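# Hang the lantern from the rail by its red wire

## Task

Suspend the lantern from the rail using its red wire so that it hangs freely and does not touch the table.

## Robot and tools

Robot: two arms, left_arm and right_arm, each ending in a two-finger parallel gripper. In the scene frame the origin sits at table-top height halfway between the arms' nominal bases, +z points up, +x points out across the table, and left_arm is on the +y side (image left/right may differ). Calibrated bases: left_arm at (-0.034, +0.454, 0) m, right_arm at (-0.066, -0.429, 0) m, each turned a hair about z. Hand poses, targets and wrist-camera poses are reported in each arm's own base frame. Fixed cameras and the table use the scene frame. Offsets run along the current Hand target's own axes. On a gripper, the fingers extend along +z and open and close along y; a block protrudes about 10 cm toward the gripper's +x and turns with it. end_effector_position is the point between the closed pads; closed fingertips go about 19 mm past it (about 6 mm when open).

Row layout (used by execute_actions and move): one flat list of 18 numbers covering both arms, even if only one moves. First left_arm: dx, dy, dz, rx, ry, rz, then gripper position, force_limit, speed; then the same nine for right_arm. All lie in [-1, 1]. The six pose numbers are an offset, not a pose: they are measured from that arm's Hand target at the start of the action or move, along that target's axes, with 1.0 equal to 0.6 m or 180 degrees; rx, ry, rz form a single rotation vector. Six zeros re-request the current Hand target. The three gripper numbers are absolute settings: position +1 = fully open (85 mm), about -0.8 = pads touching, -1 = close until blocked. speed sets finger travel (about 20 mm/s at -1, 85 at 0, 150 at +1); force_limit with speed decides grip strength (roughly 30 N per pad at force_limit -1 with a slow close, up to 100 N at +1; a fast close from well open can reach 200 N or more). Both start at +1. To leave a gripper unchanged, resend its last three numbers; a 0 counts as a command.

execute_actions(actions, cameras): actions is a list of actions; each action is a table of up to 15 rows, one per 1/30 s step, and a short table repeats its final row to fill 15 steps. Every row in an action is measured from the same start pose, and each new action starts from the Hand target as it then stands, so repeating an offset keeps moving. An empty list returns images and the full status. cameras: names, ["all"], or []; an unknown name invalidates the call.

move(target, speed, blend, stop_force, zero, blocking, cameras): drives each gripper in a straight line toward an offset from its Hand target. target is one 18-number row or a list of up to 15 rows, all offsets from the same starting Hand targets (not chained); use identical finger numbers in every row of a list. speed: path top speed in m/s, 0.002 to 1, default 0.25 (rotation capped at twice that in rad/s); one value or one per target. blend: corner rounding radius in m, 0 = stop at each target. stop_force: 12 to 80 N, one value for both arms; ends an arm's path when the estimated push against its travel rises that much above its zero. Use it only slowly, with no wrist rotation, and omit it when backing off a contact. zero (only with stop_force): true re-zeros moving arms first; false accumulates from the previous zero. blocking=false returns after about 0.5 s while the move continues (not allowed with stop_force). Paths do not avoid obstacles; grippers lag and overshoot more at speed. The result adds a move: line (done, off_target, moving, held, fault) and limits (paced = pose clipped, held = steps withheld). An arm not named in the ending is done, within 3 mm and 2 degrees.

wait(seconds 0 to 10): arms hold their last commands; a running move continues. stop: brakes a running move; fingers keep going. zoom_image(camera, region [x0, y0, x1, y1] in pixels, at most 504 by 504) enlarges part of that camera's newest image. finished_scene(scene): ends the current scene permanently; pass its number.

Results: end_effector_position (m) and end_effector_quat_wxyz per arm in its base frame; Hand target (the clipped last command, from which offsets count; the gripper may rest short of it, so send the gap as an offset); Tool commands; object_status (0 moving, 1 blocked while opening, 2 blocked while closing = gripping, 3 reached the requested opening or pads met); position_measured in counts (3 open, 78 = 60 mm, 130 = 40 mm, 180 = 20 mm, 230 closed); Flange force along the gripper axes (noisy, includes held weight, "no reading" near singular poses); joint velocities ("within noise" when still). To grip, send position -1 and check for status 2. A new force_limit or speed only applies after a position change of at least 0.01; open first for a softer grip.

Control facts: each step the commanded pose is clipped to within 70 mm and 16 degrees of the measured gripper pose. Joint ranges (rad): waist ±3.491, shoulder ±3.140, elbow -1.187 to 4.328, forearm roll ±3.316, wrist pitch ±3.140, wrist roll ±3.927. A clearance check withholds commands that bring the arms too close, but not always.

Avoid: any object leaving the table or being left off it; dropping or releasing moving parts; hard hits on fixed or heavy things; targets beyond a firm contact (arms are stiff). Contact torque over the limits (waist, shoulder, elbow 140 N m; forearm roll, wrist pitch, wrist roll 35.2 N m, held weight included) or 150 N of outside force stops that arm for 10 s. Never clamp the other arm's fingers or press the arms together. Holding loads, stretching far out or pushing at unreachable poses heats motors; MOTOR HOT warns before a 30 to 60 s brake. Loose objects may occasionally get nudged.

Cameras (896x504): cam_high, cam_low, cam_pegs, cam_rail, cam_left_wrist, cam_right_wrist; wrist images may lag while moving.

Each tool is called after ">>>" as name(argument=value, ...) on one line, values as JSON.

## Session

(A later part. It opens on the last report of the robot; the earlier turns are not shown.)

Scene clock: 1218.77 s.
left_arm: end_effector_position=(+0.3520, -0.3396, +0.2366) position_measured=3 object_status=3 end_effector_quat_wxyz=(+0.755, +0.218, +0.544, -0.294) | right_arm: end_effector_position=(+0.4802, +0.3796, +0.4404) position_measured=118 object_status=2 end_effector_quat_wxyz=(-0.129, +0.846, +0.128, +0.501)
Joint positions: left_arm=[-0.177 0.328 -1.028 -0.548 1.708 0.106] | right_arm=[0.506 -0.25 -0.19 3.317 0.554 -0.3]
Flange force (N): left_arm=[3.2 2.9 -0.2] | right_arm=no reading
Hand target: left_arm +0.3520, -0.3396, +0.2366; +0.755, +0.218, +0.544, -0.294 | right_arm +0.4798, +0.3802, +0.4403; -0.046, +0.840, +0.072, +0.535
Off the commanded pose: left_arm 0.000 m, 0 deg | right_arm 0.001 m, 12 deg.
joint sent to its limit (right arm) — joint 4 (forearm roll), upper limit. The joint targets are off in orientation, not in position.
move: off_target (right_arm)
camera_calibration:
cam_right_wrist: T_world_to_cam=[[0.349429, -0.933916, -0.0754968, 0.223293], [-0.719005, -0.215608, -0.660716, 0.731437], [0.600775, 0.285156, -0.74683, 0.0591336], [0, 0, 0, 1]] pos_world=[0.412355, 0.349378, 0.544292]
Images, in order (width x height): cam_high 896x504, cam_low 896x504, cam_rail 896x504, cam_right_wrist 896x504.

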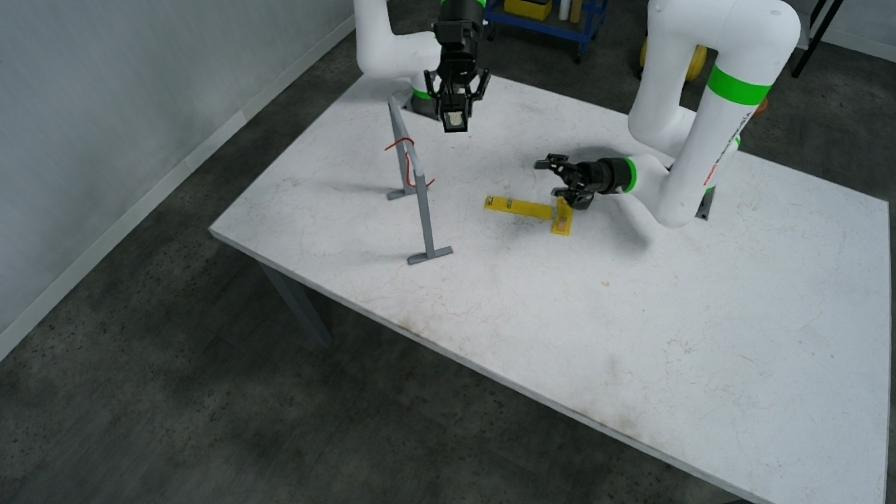

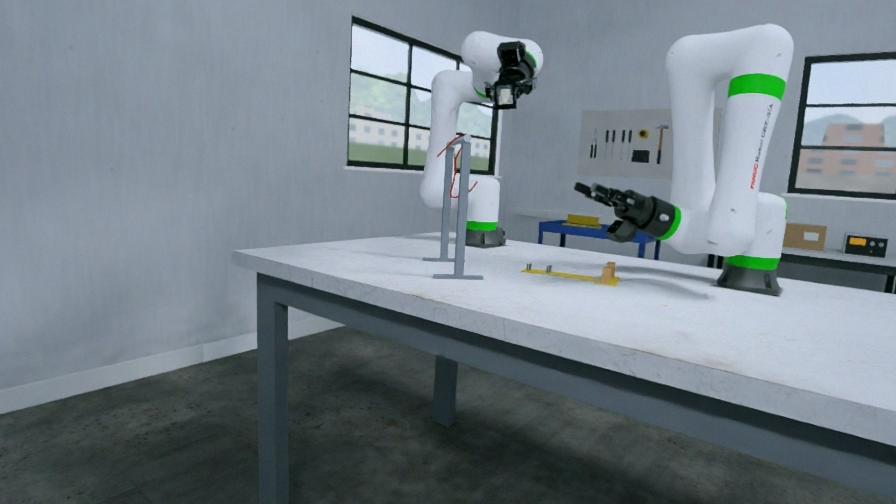

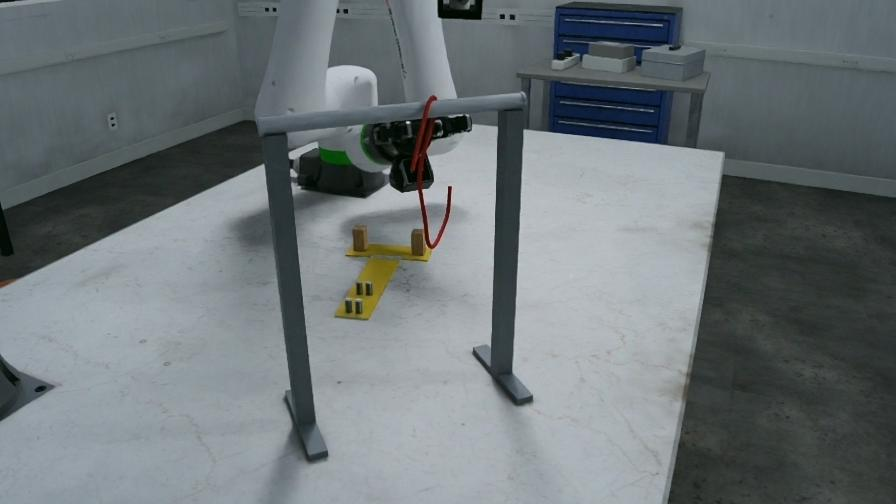

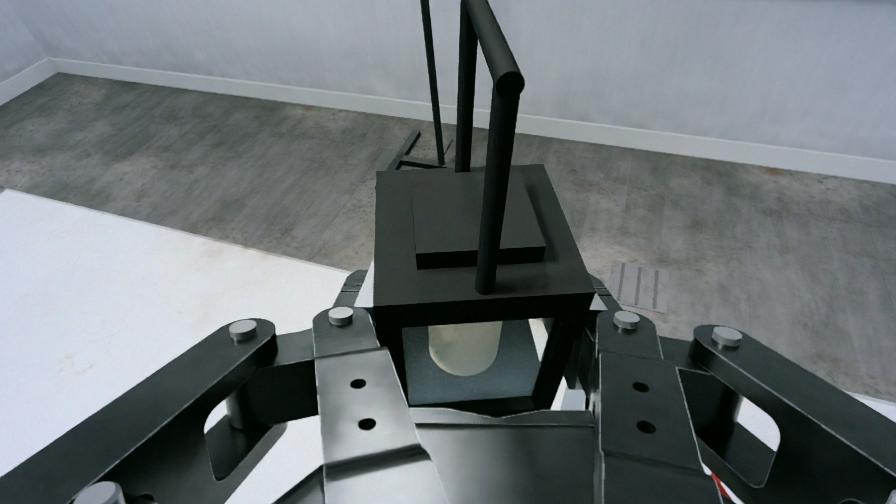

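>>> move(target=[[0,0,0,0,0,0,1,-0.5,0,-0.2068,0.0227,0.1092,0.0754,0,-0.0351,-1,-1,-1]], speed=0.15, cameras=["cam_right_wrist","cam_high","cam_rail","cam_low"])

>>> zoom_image(camera="cam_rail", region=[260, 0, 560, 250])

>>> zoom_image(camera="cam_low", region=[400, 50, 580, 220])

>>> zoom_image(camera="cam_high", region=[340, 60, 500, 220])

Scene clock: 1229.43 s.
left_arm: end_effector_position=(+0.3520, -0.3396, +0.2366) position_measured=3 object_status=3 end_effector_quat_wxyz=(+0.755, +0.218, +0.544, -0.294) | right_arm: end_effector_position=(+0.4889, +0.3682, +0.3001) position_measured=118 object_status=2 end_effector_quat_wxyz=(-0.114, +0.824, +0.180, +0.525)
Joint positions: left_arm=[-0.177 0.328 -1.028 -0.548 1.708 0.106] | right_arm=[0.436 -0.212 -0.554 3.219 0.094 -0.078]
Flange force (N): left_arm=[3.3 2.9 -0.7] | right_arm=no reading
Hand target: left_arm +0.3520, -0.3396, +0.2366; +0.755, +0.218, +0.544, -0.294 | right_arm +0.4890, +0.3680, +0.3002; -0.116, +0.824, +0.181, +0.525
Off the commanded pose: left_arm 0.000 m, 0 deg | right_arm 0.000 m, 0 deg.
move: done
camera_calibration:
cam_right_wrist: T_world_to_cam=[[0.418295, -0.908148, 0.0171887, 0.128007], [-0.644534, -0.310101, -0.698865, 0.652458], [0.640004, 0.281253, -0.715047, -0.0748748], [0, 0, 0, 1]] pos_world=[0.414907, 0.339637, 0.400241]
Images, in order (width x height): cam_high 896x504, cam_low 896x504, cam_rail 896x504, cam_right_wrist 896x504.

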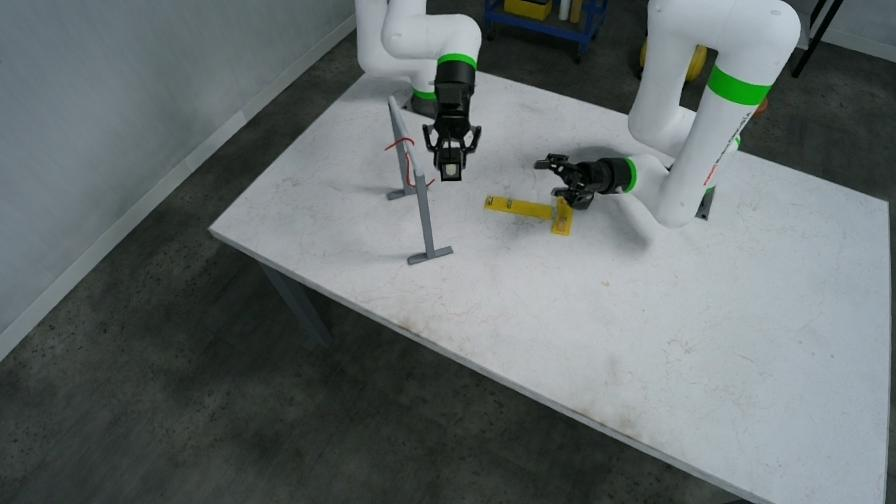

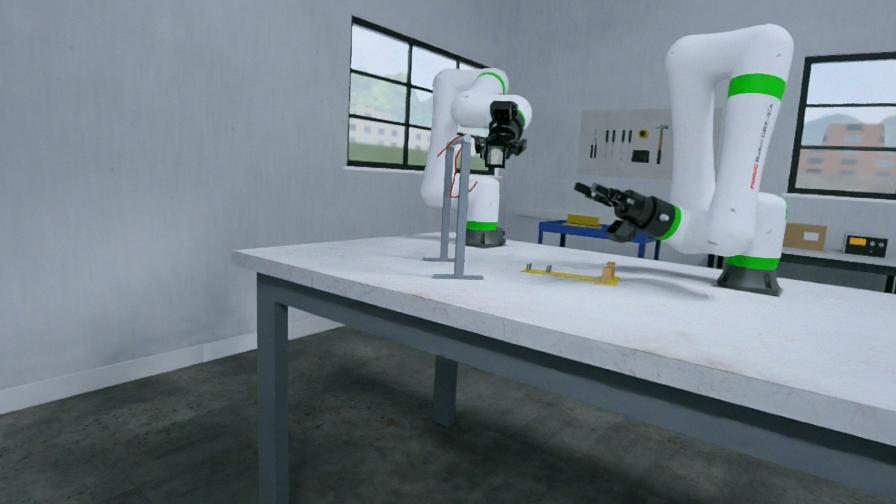

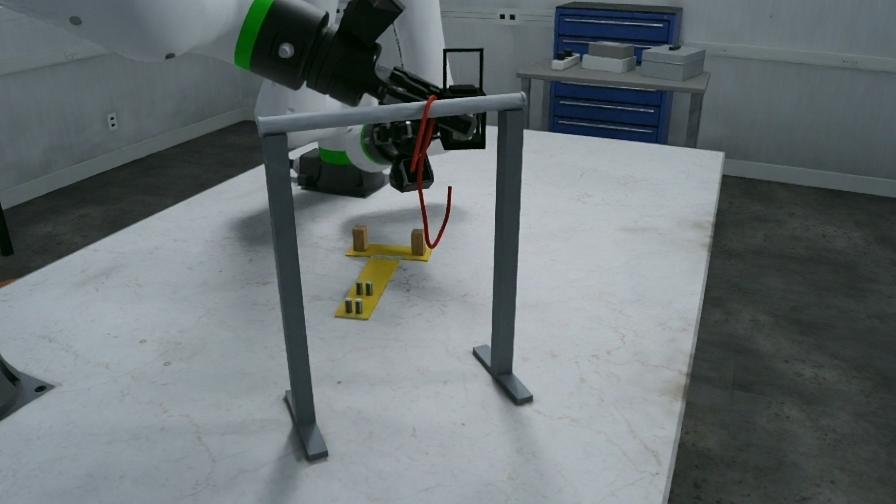

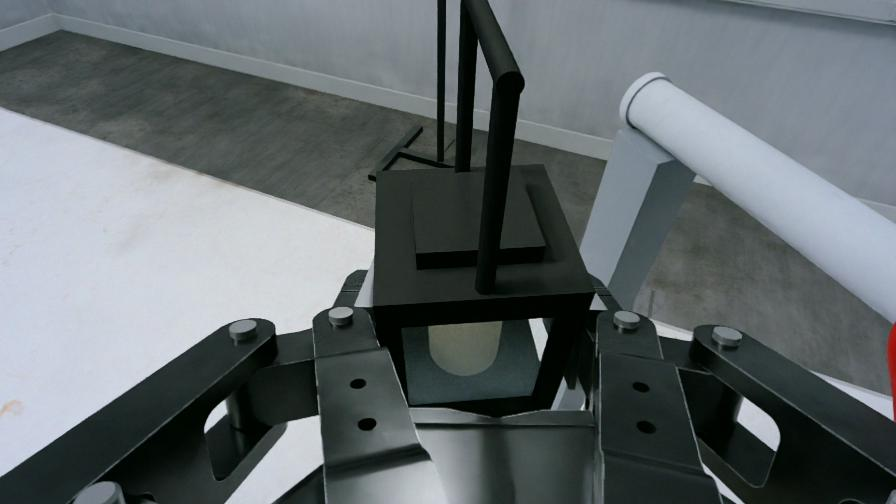

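Scaled by 1.680.

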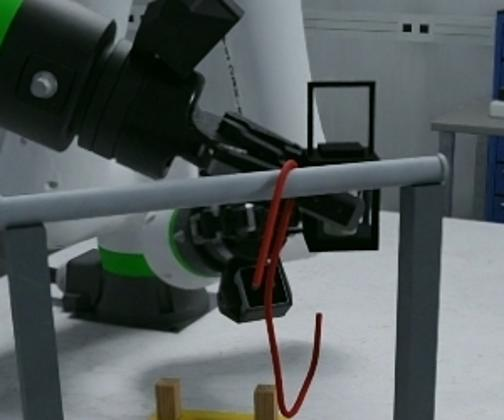

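Scaled by 2.800.

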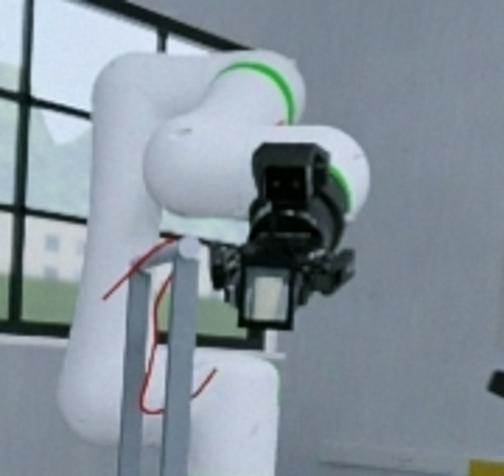

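Scaled by 3.150.

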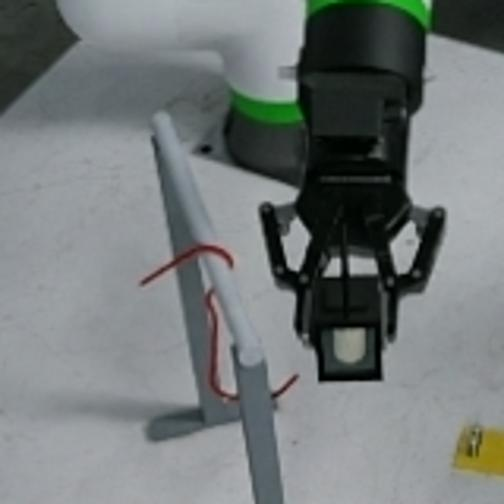

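>>> move(target=[0,0,0,0,0,0,1,-0.5,0,-0.183,0.001,0.0887,0,0,0,-1,-1,-1], speed=0.12, cameras=["all"])

Scene clock: 1252.97 s.
left_arm: end_effector_position=(+0.3520, -0.3396, +0.2366) position_measured=3 object_status=3 end_effector_quat_wxyz=(+0.755, +0.218, +0.544, -0.294) | right_arm: end_effector_position=(+0.4909, +0.3683, +0.1782) position_measured=118 object_status=2 end_effector_quat_wxyz=(-0.116, +0.824, +0.181, +0.525)
Joint positions: left_arm=[-0.177 0.328 -1.028 -0.548 1.708 0.106] | right_arm=[0.427 -0.014 -0.732 3.162 -0.281 -0.017]
Flange force (N): left_arm=[2.0 3.4 -0.4] | right_arm=no reading
Hand target: left_arm +0.3520, -0.3396, +0.2366; +0.755, +0.218, +0.544, -0.294 | right_arm +0.4909, +0.3683, +0.1782; -0.116, +0.824, +0.181, +0.525
Off the commanded pose: left_arm 0.000 m, 0 deg | right_arm 0.000 m, 0 deg.
move: done
camera_calibration:
cam_left_wrist: T_world_to_cam=[[0.674214, 0.738486, -0.00861116, 0.0213735], [-0.441142, 0.412045, 0.797253, 0.128909], [0.592309, -0.53372, 0.603584, -0.400584], [0, 0, 0, 1]] pos_world=[0.279726, -0.2827, 0.139197]
cam_right_wrist: T_world_to_cam=[[0.422536, -0.90622, 0.0151083, 0.126888], [-0.64395, -0.311897, -0.698605, 0.568829], [0.637802, 0.285457, -0.715348, -0.163749], [0, 0, 0, 1]] pos_world=[0.417122, 0.339147, 0.278332]

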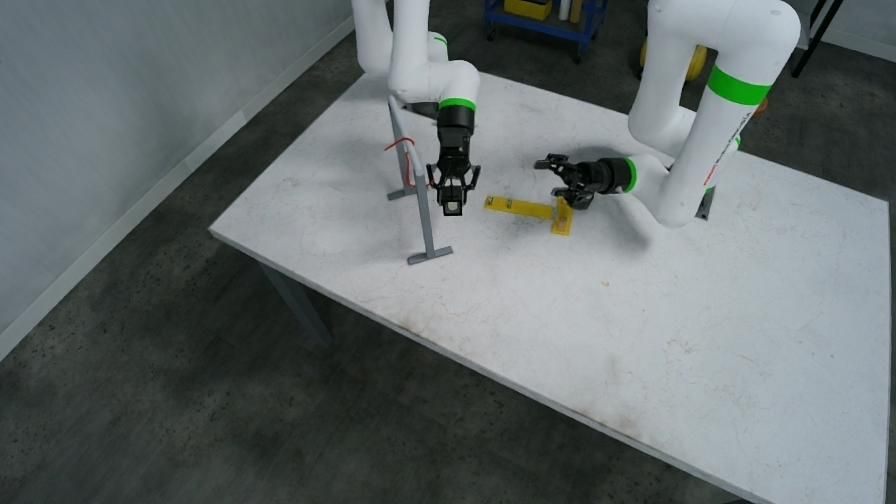

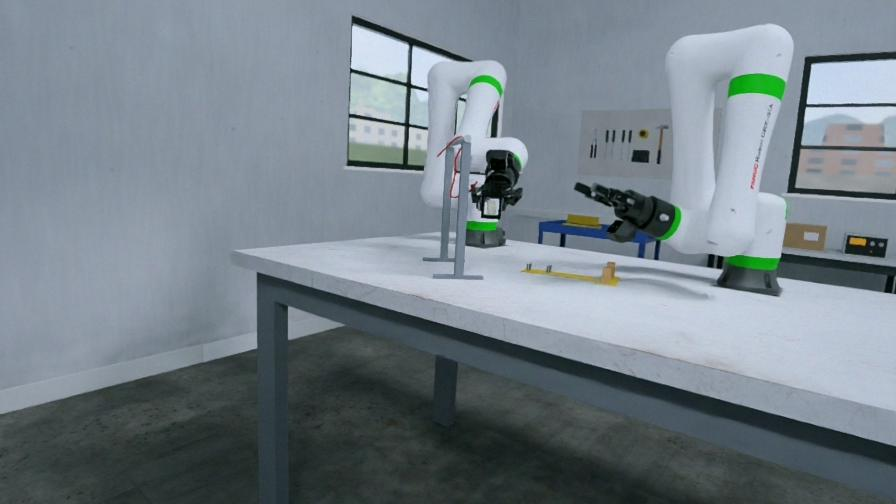

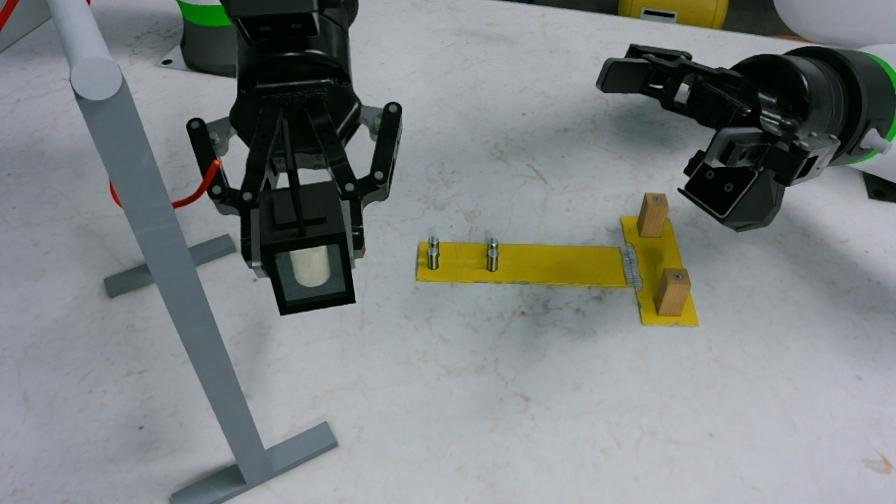

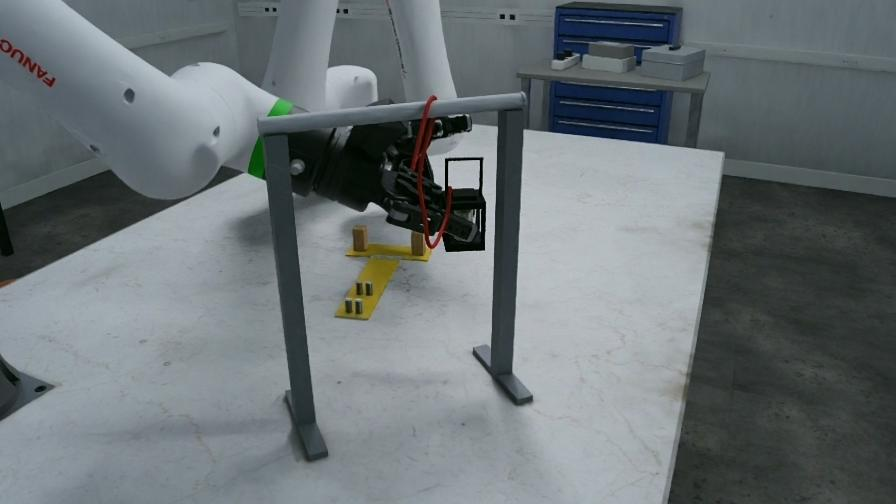

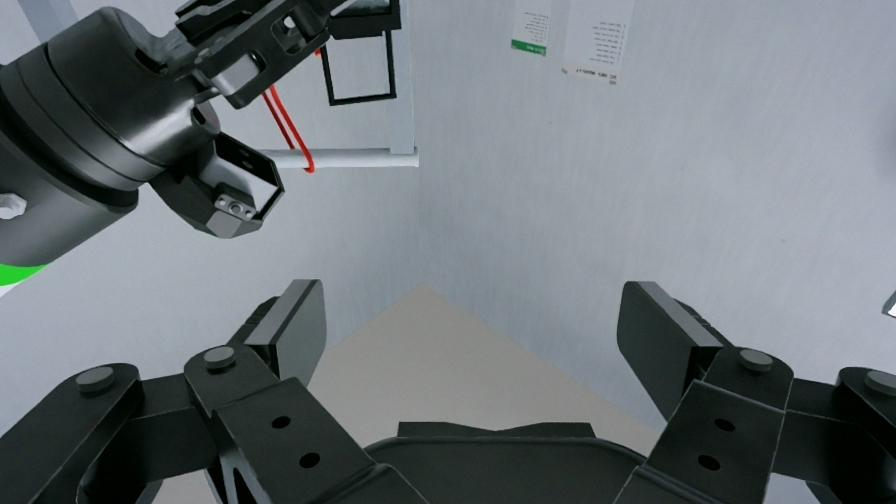

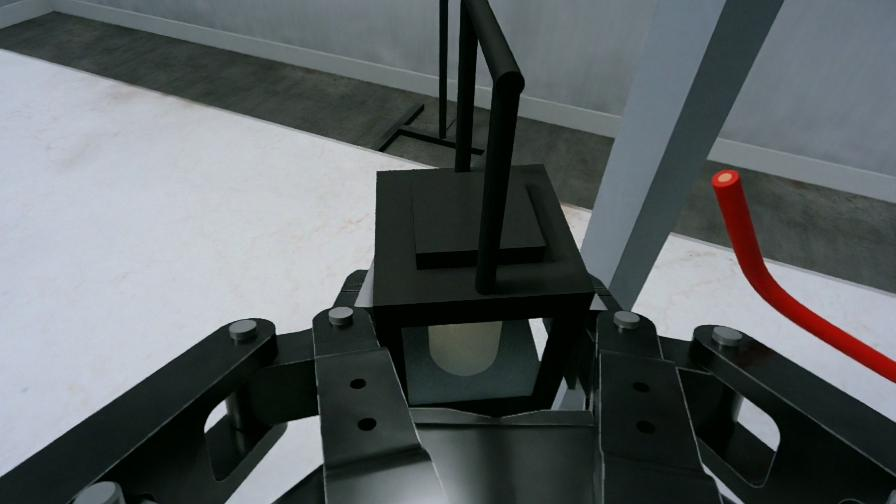

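>>> move(target=[0,0,0,0,0,0,1,-0.5,0,-0.0076,0.0431,-0.0163,-0.0503,0,0.0235,-1,-1,-1], speed=0.08, cameras=["all"])

>>> zoom_image(camera="cam_low", region=[410, 120, 550, 220])

>>> zoom_image(camera="cam_rail", region=[370, 80, 530, 270])

Scene clock: 1276.00 s.
left_arm: end_effector_position=(+0.3520, -0.3396, +0.2366) position_measured=3 object_status=3 end_effector_quat_wxyz=(+0.755, +0.218, +0.544, -0.294) | right_arm: end_effector_position=(+0.4920, +0.3403, +0.1782) position_measured=118 object_status=2 end_effector_quat_wxyz=(-0.070, +0.836, +0.109, +0.533)
Joint positions: left_arm=[-0.177 0.328 -1.028 -0.548 1.708 0.106] | right_arm=[0.574 -0.005 -0.889 2.526 -0.509 0.416]
Flange force (N): left_arm=[2.7 3.2 -0.5] | right_arm=no reading
Hand target: left_arm +0.3520, -0.3396, +0.2366; +0.755, +0.218, +0.544, -0.294 | right_arm +0.4919, +0.3403, +0.1782; -0.070, +0.836, +0.109, +0.533
Off the commanded pose: left_arm 0.000 m, 0 deg | right_arm 0.000 m, 0 deg.
move: done
camera_calibration:
cam_left_wrist: T_world_to_cam=[[0.674214, 0.738486, -0.00861116, 0.0213735], [-0.441142, 0.412045, 0.797253, 0.128909], [0.592309, -0.53372, 0.603584, -0.400584], [0, 0, 0, 1]] pos_world=[0.279726, -0.2827, 0.139197]
cam_right_wrist: T_world_to_cam=[[0.258742, -0.96583, 0.0149975, 0.201947], [-0.688329, -0.195249, -0.698628, 0.542952], [0.677684, 0.170442, -0.715328, -0.136945], [0, 0, 0, 1]] pos_world=[0.414283, 0.324399, 0.278332]

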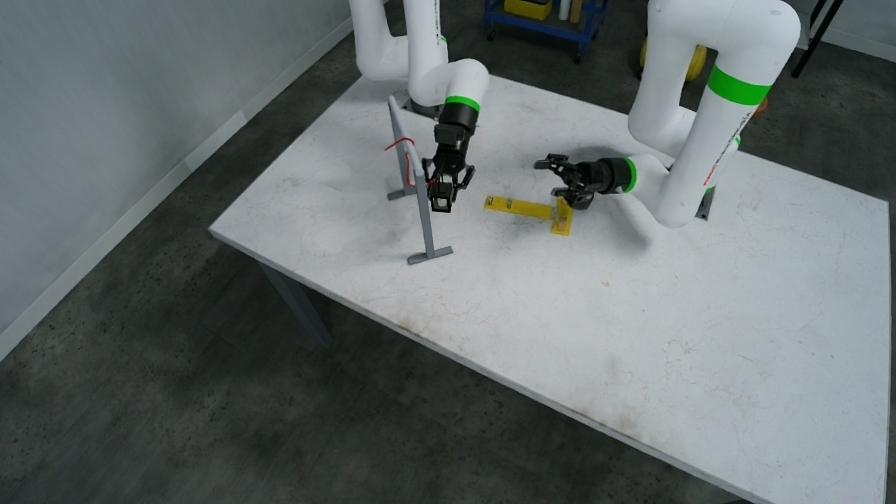

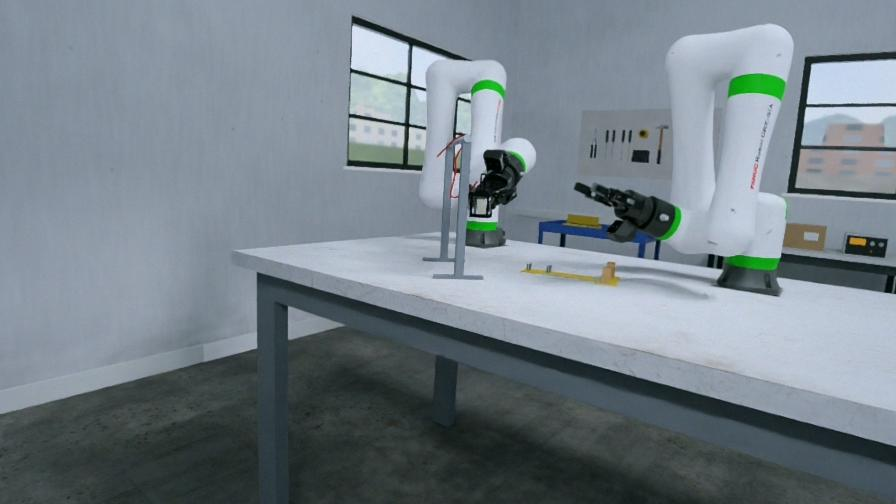

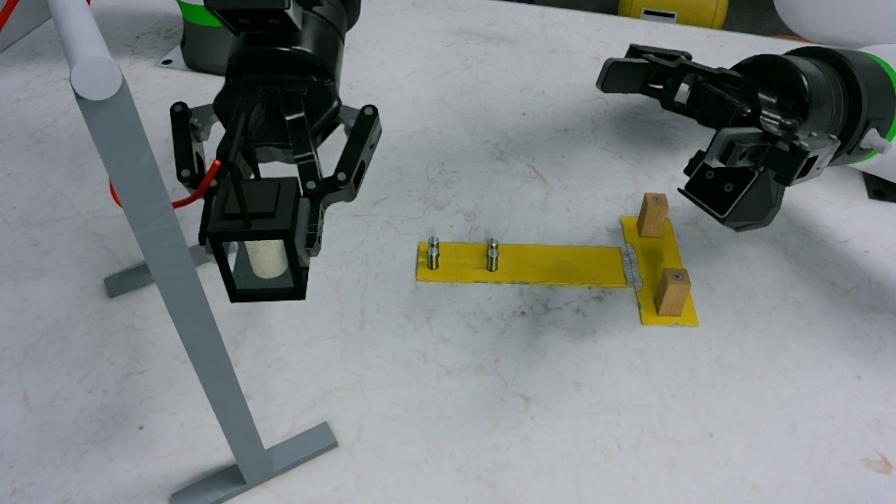

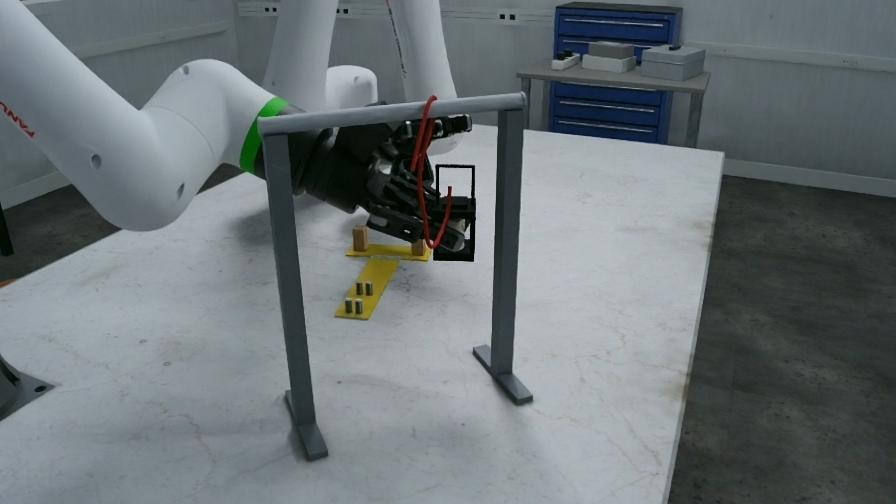

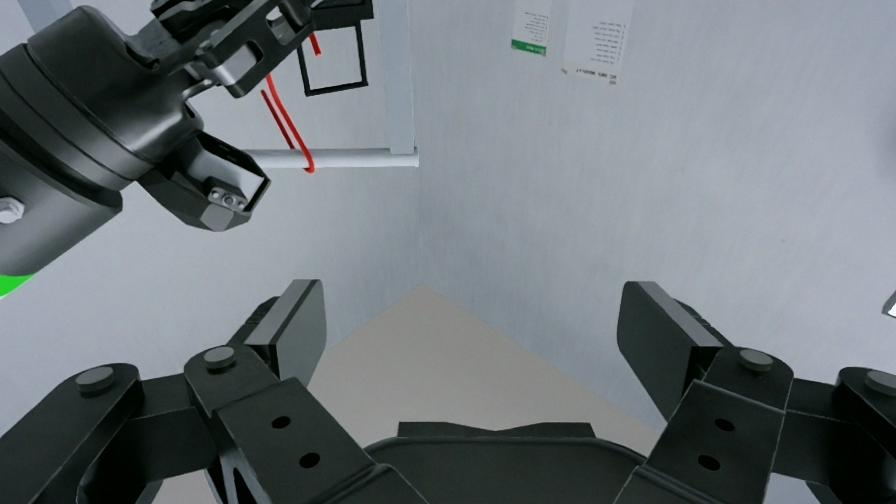

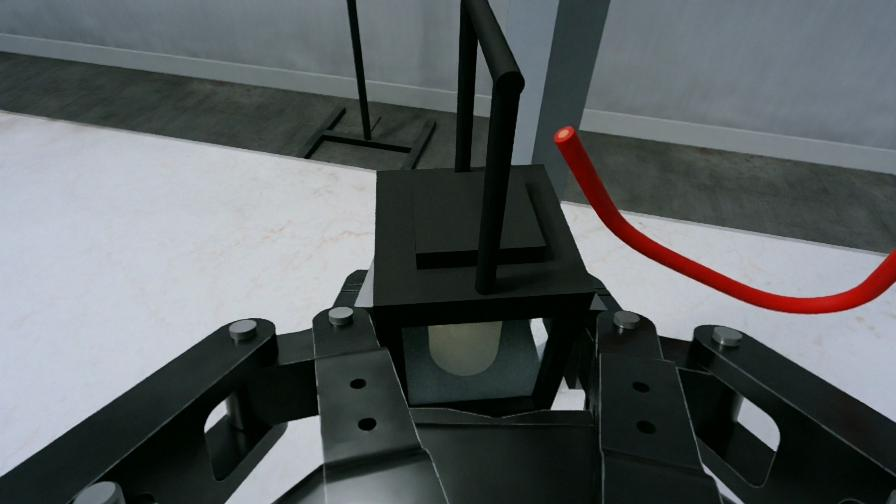

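Scaled by 3.600.

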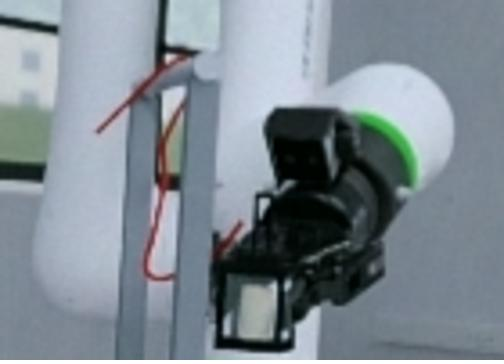

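Scaled by 2.653.

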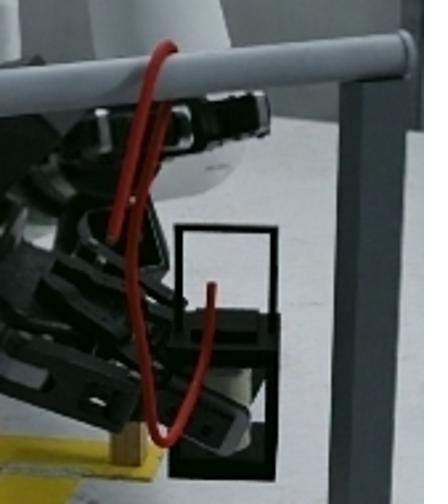

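>>> move(target=[[0,0,0,0,0,0,1,-0.5,0,-0.0183,0.0206,0.0082,0,0,0,-1,-1,-1],[0,0,0,0,0,0,1,-0.5,0,-0.0493,0.0408,0.0205,0,0,0,-1,-1,-1]], speed=0.04, blend=0.004, cameras=["cam_low","cam_rail","cam_right_wrist"])

>>> zoom_image(camera="cam_low", region=[410, 120, 550, 220])

>>> zoom_image(camera="cam_rail", region=[370, 80, 530, 270])

Scene clock: 1292.77 s.
left_arm: end_effector_position=(+0.3520, -0.3396, +0.2366) position_measured=3 object_status=3 end_effector_quat_wxyz=(+0.755, +0.218, +0.544, -0.294) | right_arm: end_effector_position=(+0.4968, +0.3162, +0.1461) position_measured=118 object_status=2 end_effector_quat_wxyz=(-0.069, +0.836, +0.109, +0.533)
Joint positions: left_arm=[-0.177 0.328 -1.028 -0.548 1.708 0.106] | right_arm=[0.453 0.031 -0.897 2.778 -0.513 0.237]
Flange force (N): left_arm=[2.1 3.4 -0.1] | right_arm=no reading
Hand target: left_arm +0.3520, -0.3396, +0.2366; +0.755, +0.218, +0.544, -0.294 | right_arm +0.4969, +0.3163, +0.1461; -0.070, +0.836, +0.109, +0.533
Off the commanded pose: left_arm 0.000 m, 0 deg | right_arm 0.000 m, 0 deg.
move: done
camera_calibration:
cam_right_wrist: T_world_to_cam=[[0.258677, -0.965846, 0.0150667, 0.177996], [-0.688342, -0.195253, -0.698614, 0.519216], [0.677696, 0.170344, -0.71534, -0.15911], [0, 0, 0, 1]] pos_world=[0.419182, 0.300398, 0.246232]
Images, in order (width x height): cam_low 896x504, cam_rail 896x504, cam_right_wrist 896x504.

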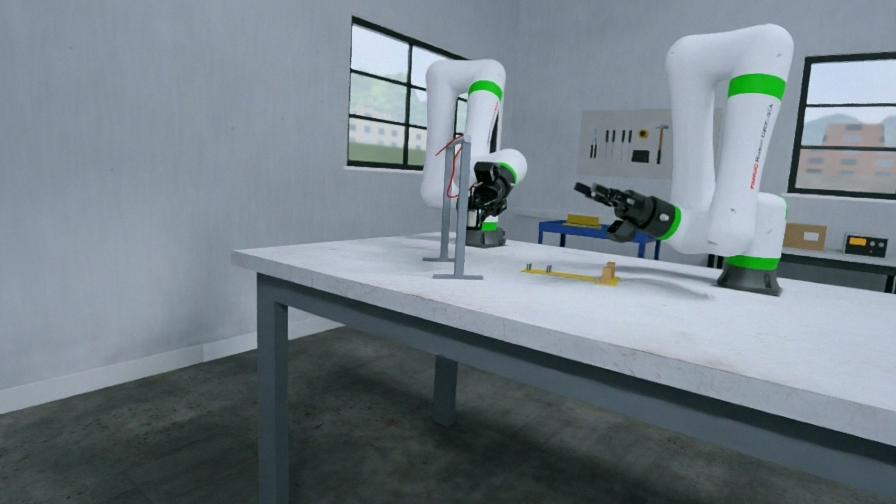

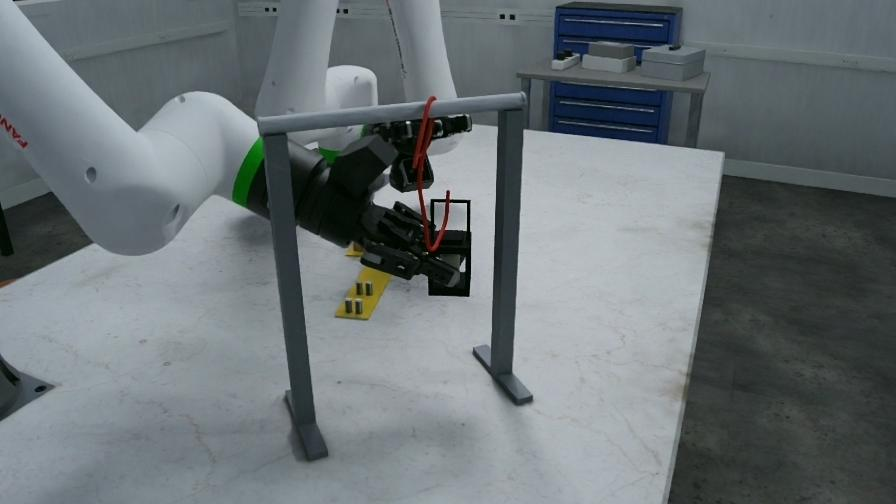

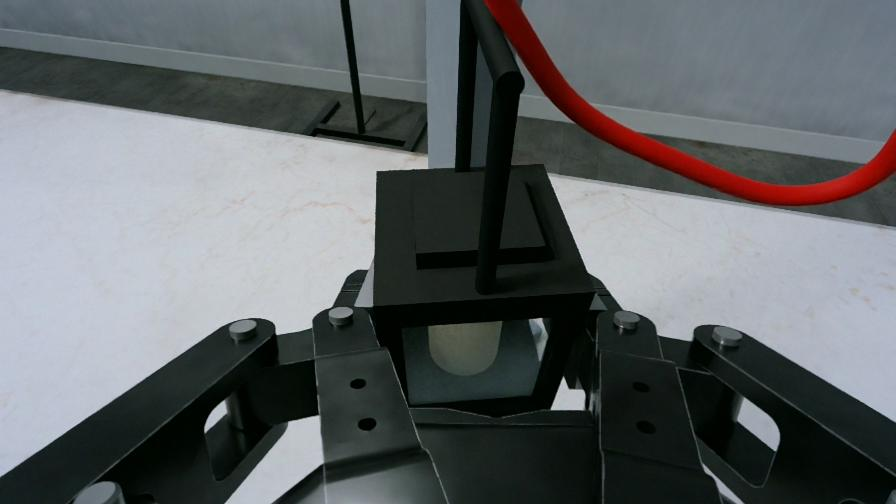

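Scaled by 3.600.

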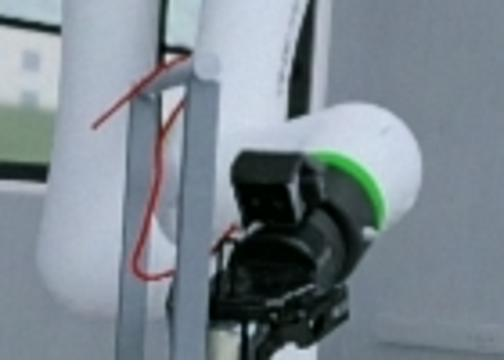

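Scaled by 2.653.

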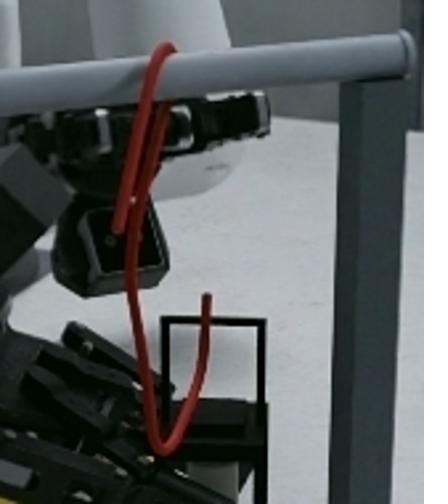

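>>> move(target=[[0,0,0,0,0,0,1,-0.5,0,0.003,-0.0395,0.0063,0,0,0,-1,-1,-1],[0,0,0,0,0,0,1,-0.5,0,0.0483,-0.0395,-0.0148,0,0,0,-1,-1,-1]], speed=0.05, blend=0.003, cameras=["cam_low","cam_rail","cam_right_wrist","cam_left_wrist"])

>>> zoom_image(camera="cam_low", region=[430, 130, 530, 220])

>>> zoom_image(camera="cam_rail", region=[370, 80, 530, 270])

Scene clock: 1306.87 s.
left_arm: end_effector_position=(+0.3520, -0.3396, +0.2366) position_measured=3 object_status=3 end_effector_quat_wxyz=(+0.755, +0.218, +0.544, -0.294) | right_arm: end_effector_position=(+0.4949, +0.3403, +0.1762) position_measured=118 object_status=2 end_effector_quat_wxyz=(-0.070, +0.836, +0.109, +0.533)
Joint positions: left_arm=[-0.177 0.328 -1.028 -0.548 1.708 0.106] | right_arm=[0.566 0.004 -0.882 2.544 -0.507 0.403]
Flange force (N): left_arm=[2.4 3.1 -0.5] | right_arm=no reading
Hand target: left_arm +0.3520, -0.3396, +0.2366; +0.755, +0.218, +0.544, -0.294 | right_arm +0.4949, +0.3403, +0.1762; -0.070, +0.836, +0.109, +0.533
Off the commanded pose: left_arm 0.000 m, 0 deg | right_arm 0.000 m, 0 deg.
move: done
camera_calibration:
cam_left_wrist: T_world_to_cam=[[0.674214, 0.738486, -0.00861116, 0.0213735], [-0.441142, 0.412045, 0.797253, 0.128909], [0.592309, -0.53372, 0.603584, -0.400584], [0, 0, 0, 1]] pos_world=[0.279726, -0.2827, 0.139197]
cam_right_wrist: T_world_to_cam=[[0.258825, -0.965809, 0.0149097, 0.201184], [-0.688362, -0.195257, -0.698593, 0.543626], [0.677619, 0.17055, -0.715364, -0.140407], [0, 0, 0, 1]] pos_world=[0.417283, 0.324399, 0.276331]
Images, in order (width x height): cam_low 896x504, cam_rail 896x504, cam_left_wrist 896x504, cam_right_wrist 896x504.

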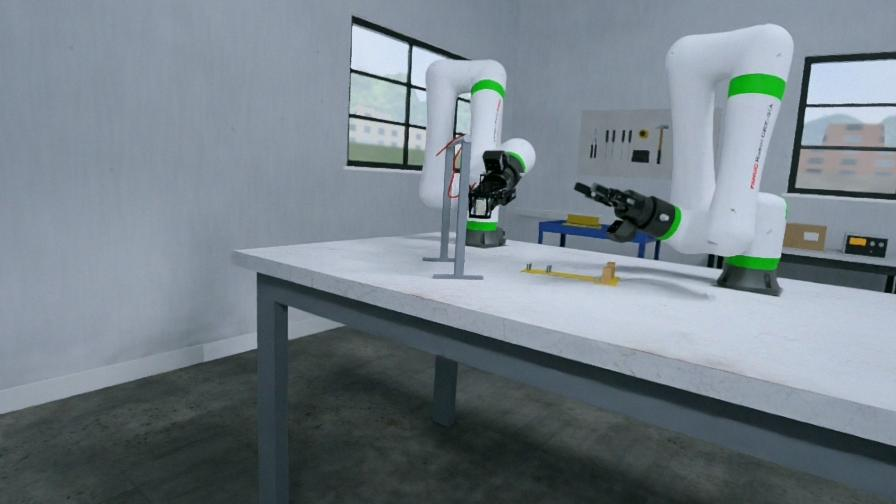

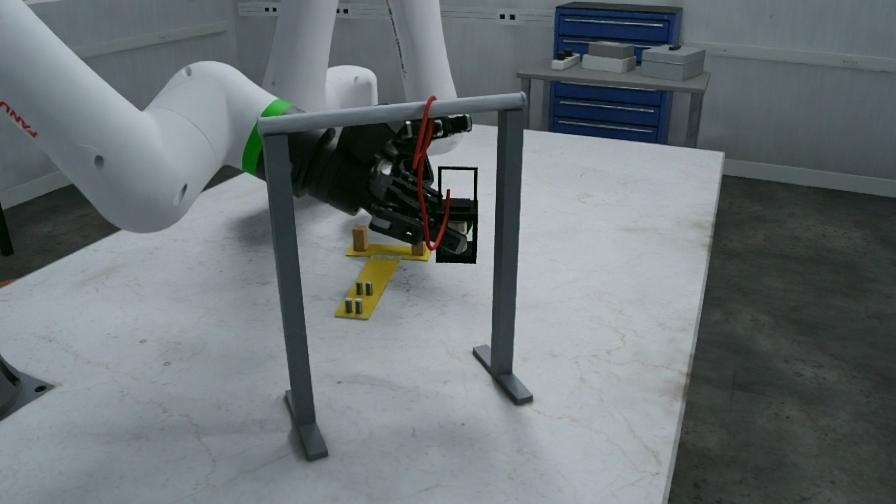

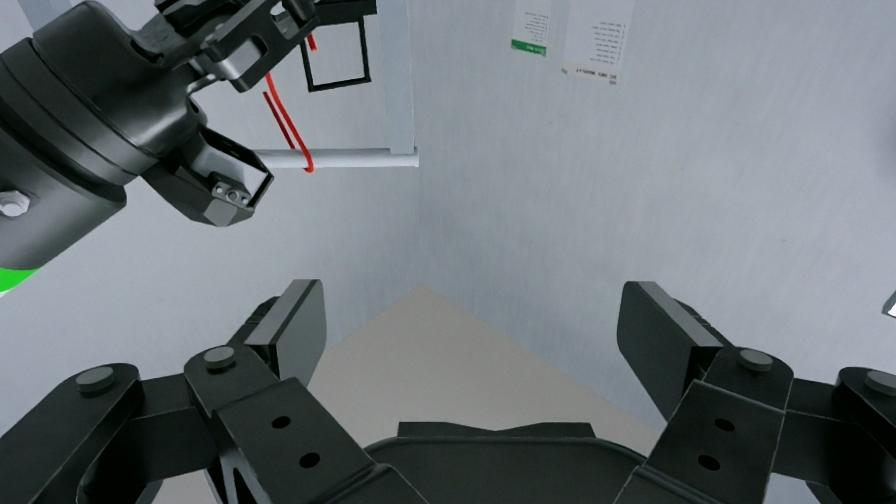

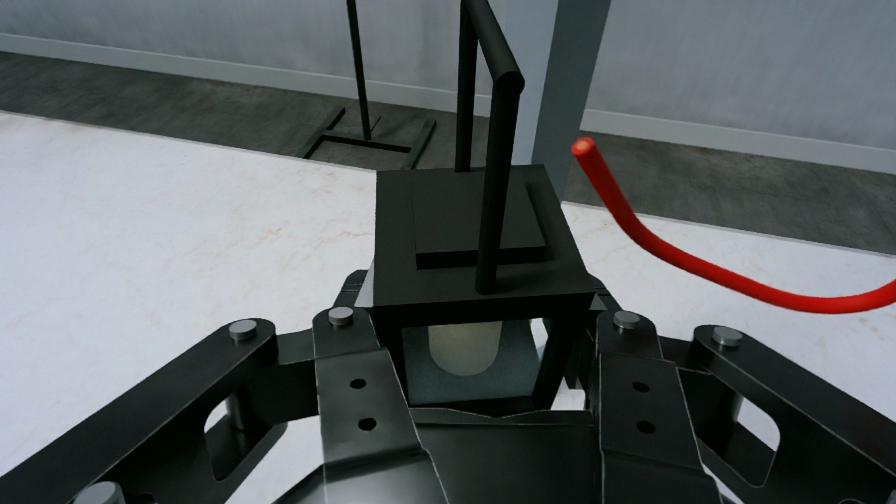

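Scaled by 5.040.

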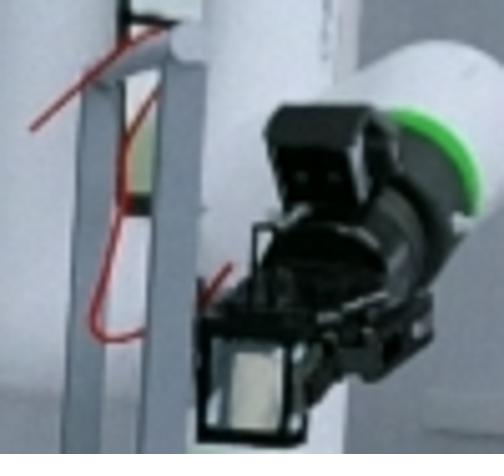

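Scaled by 2.653.

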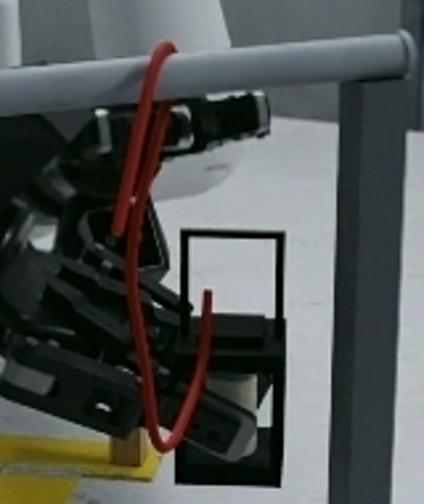

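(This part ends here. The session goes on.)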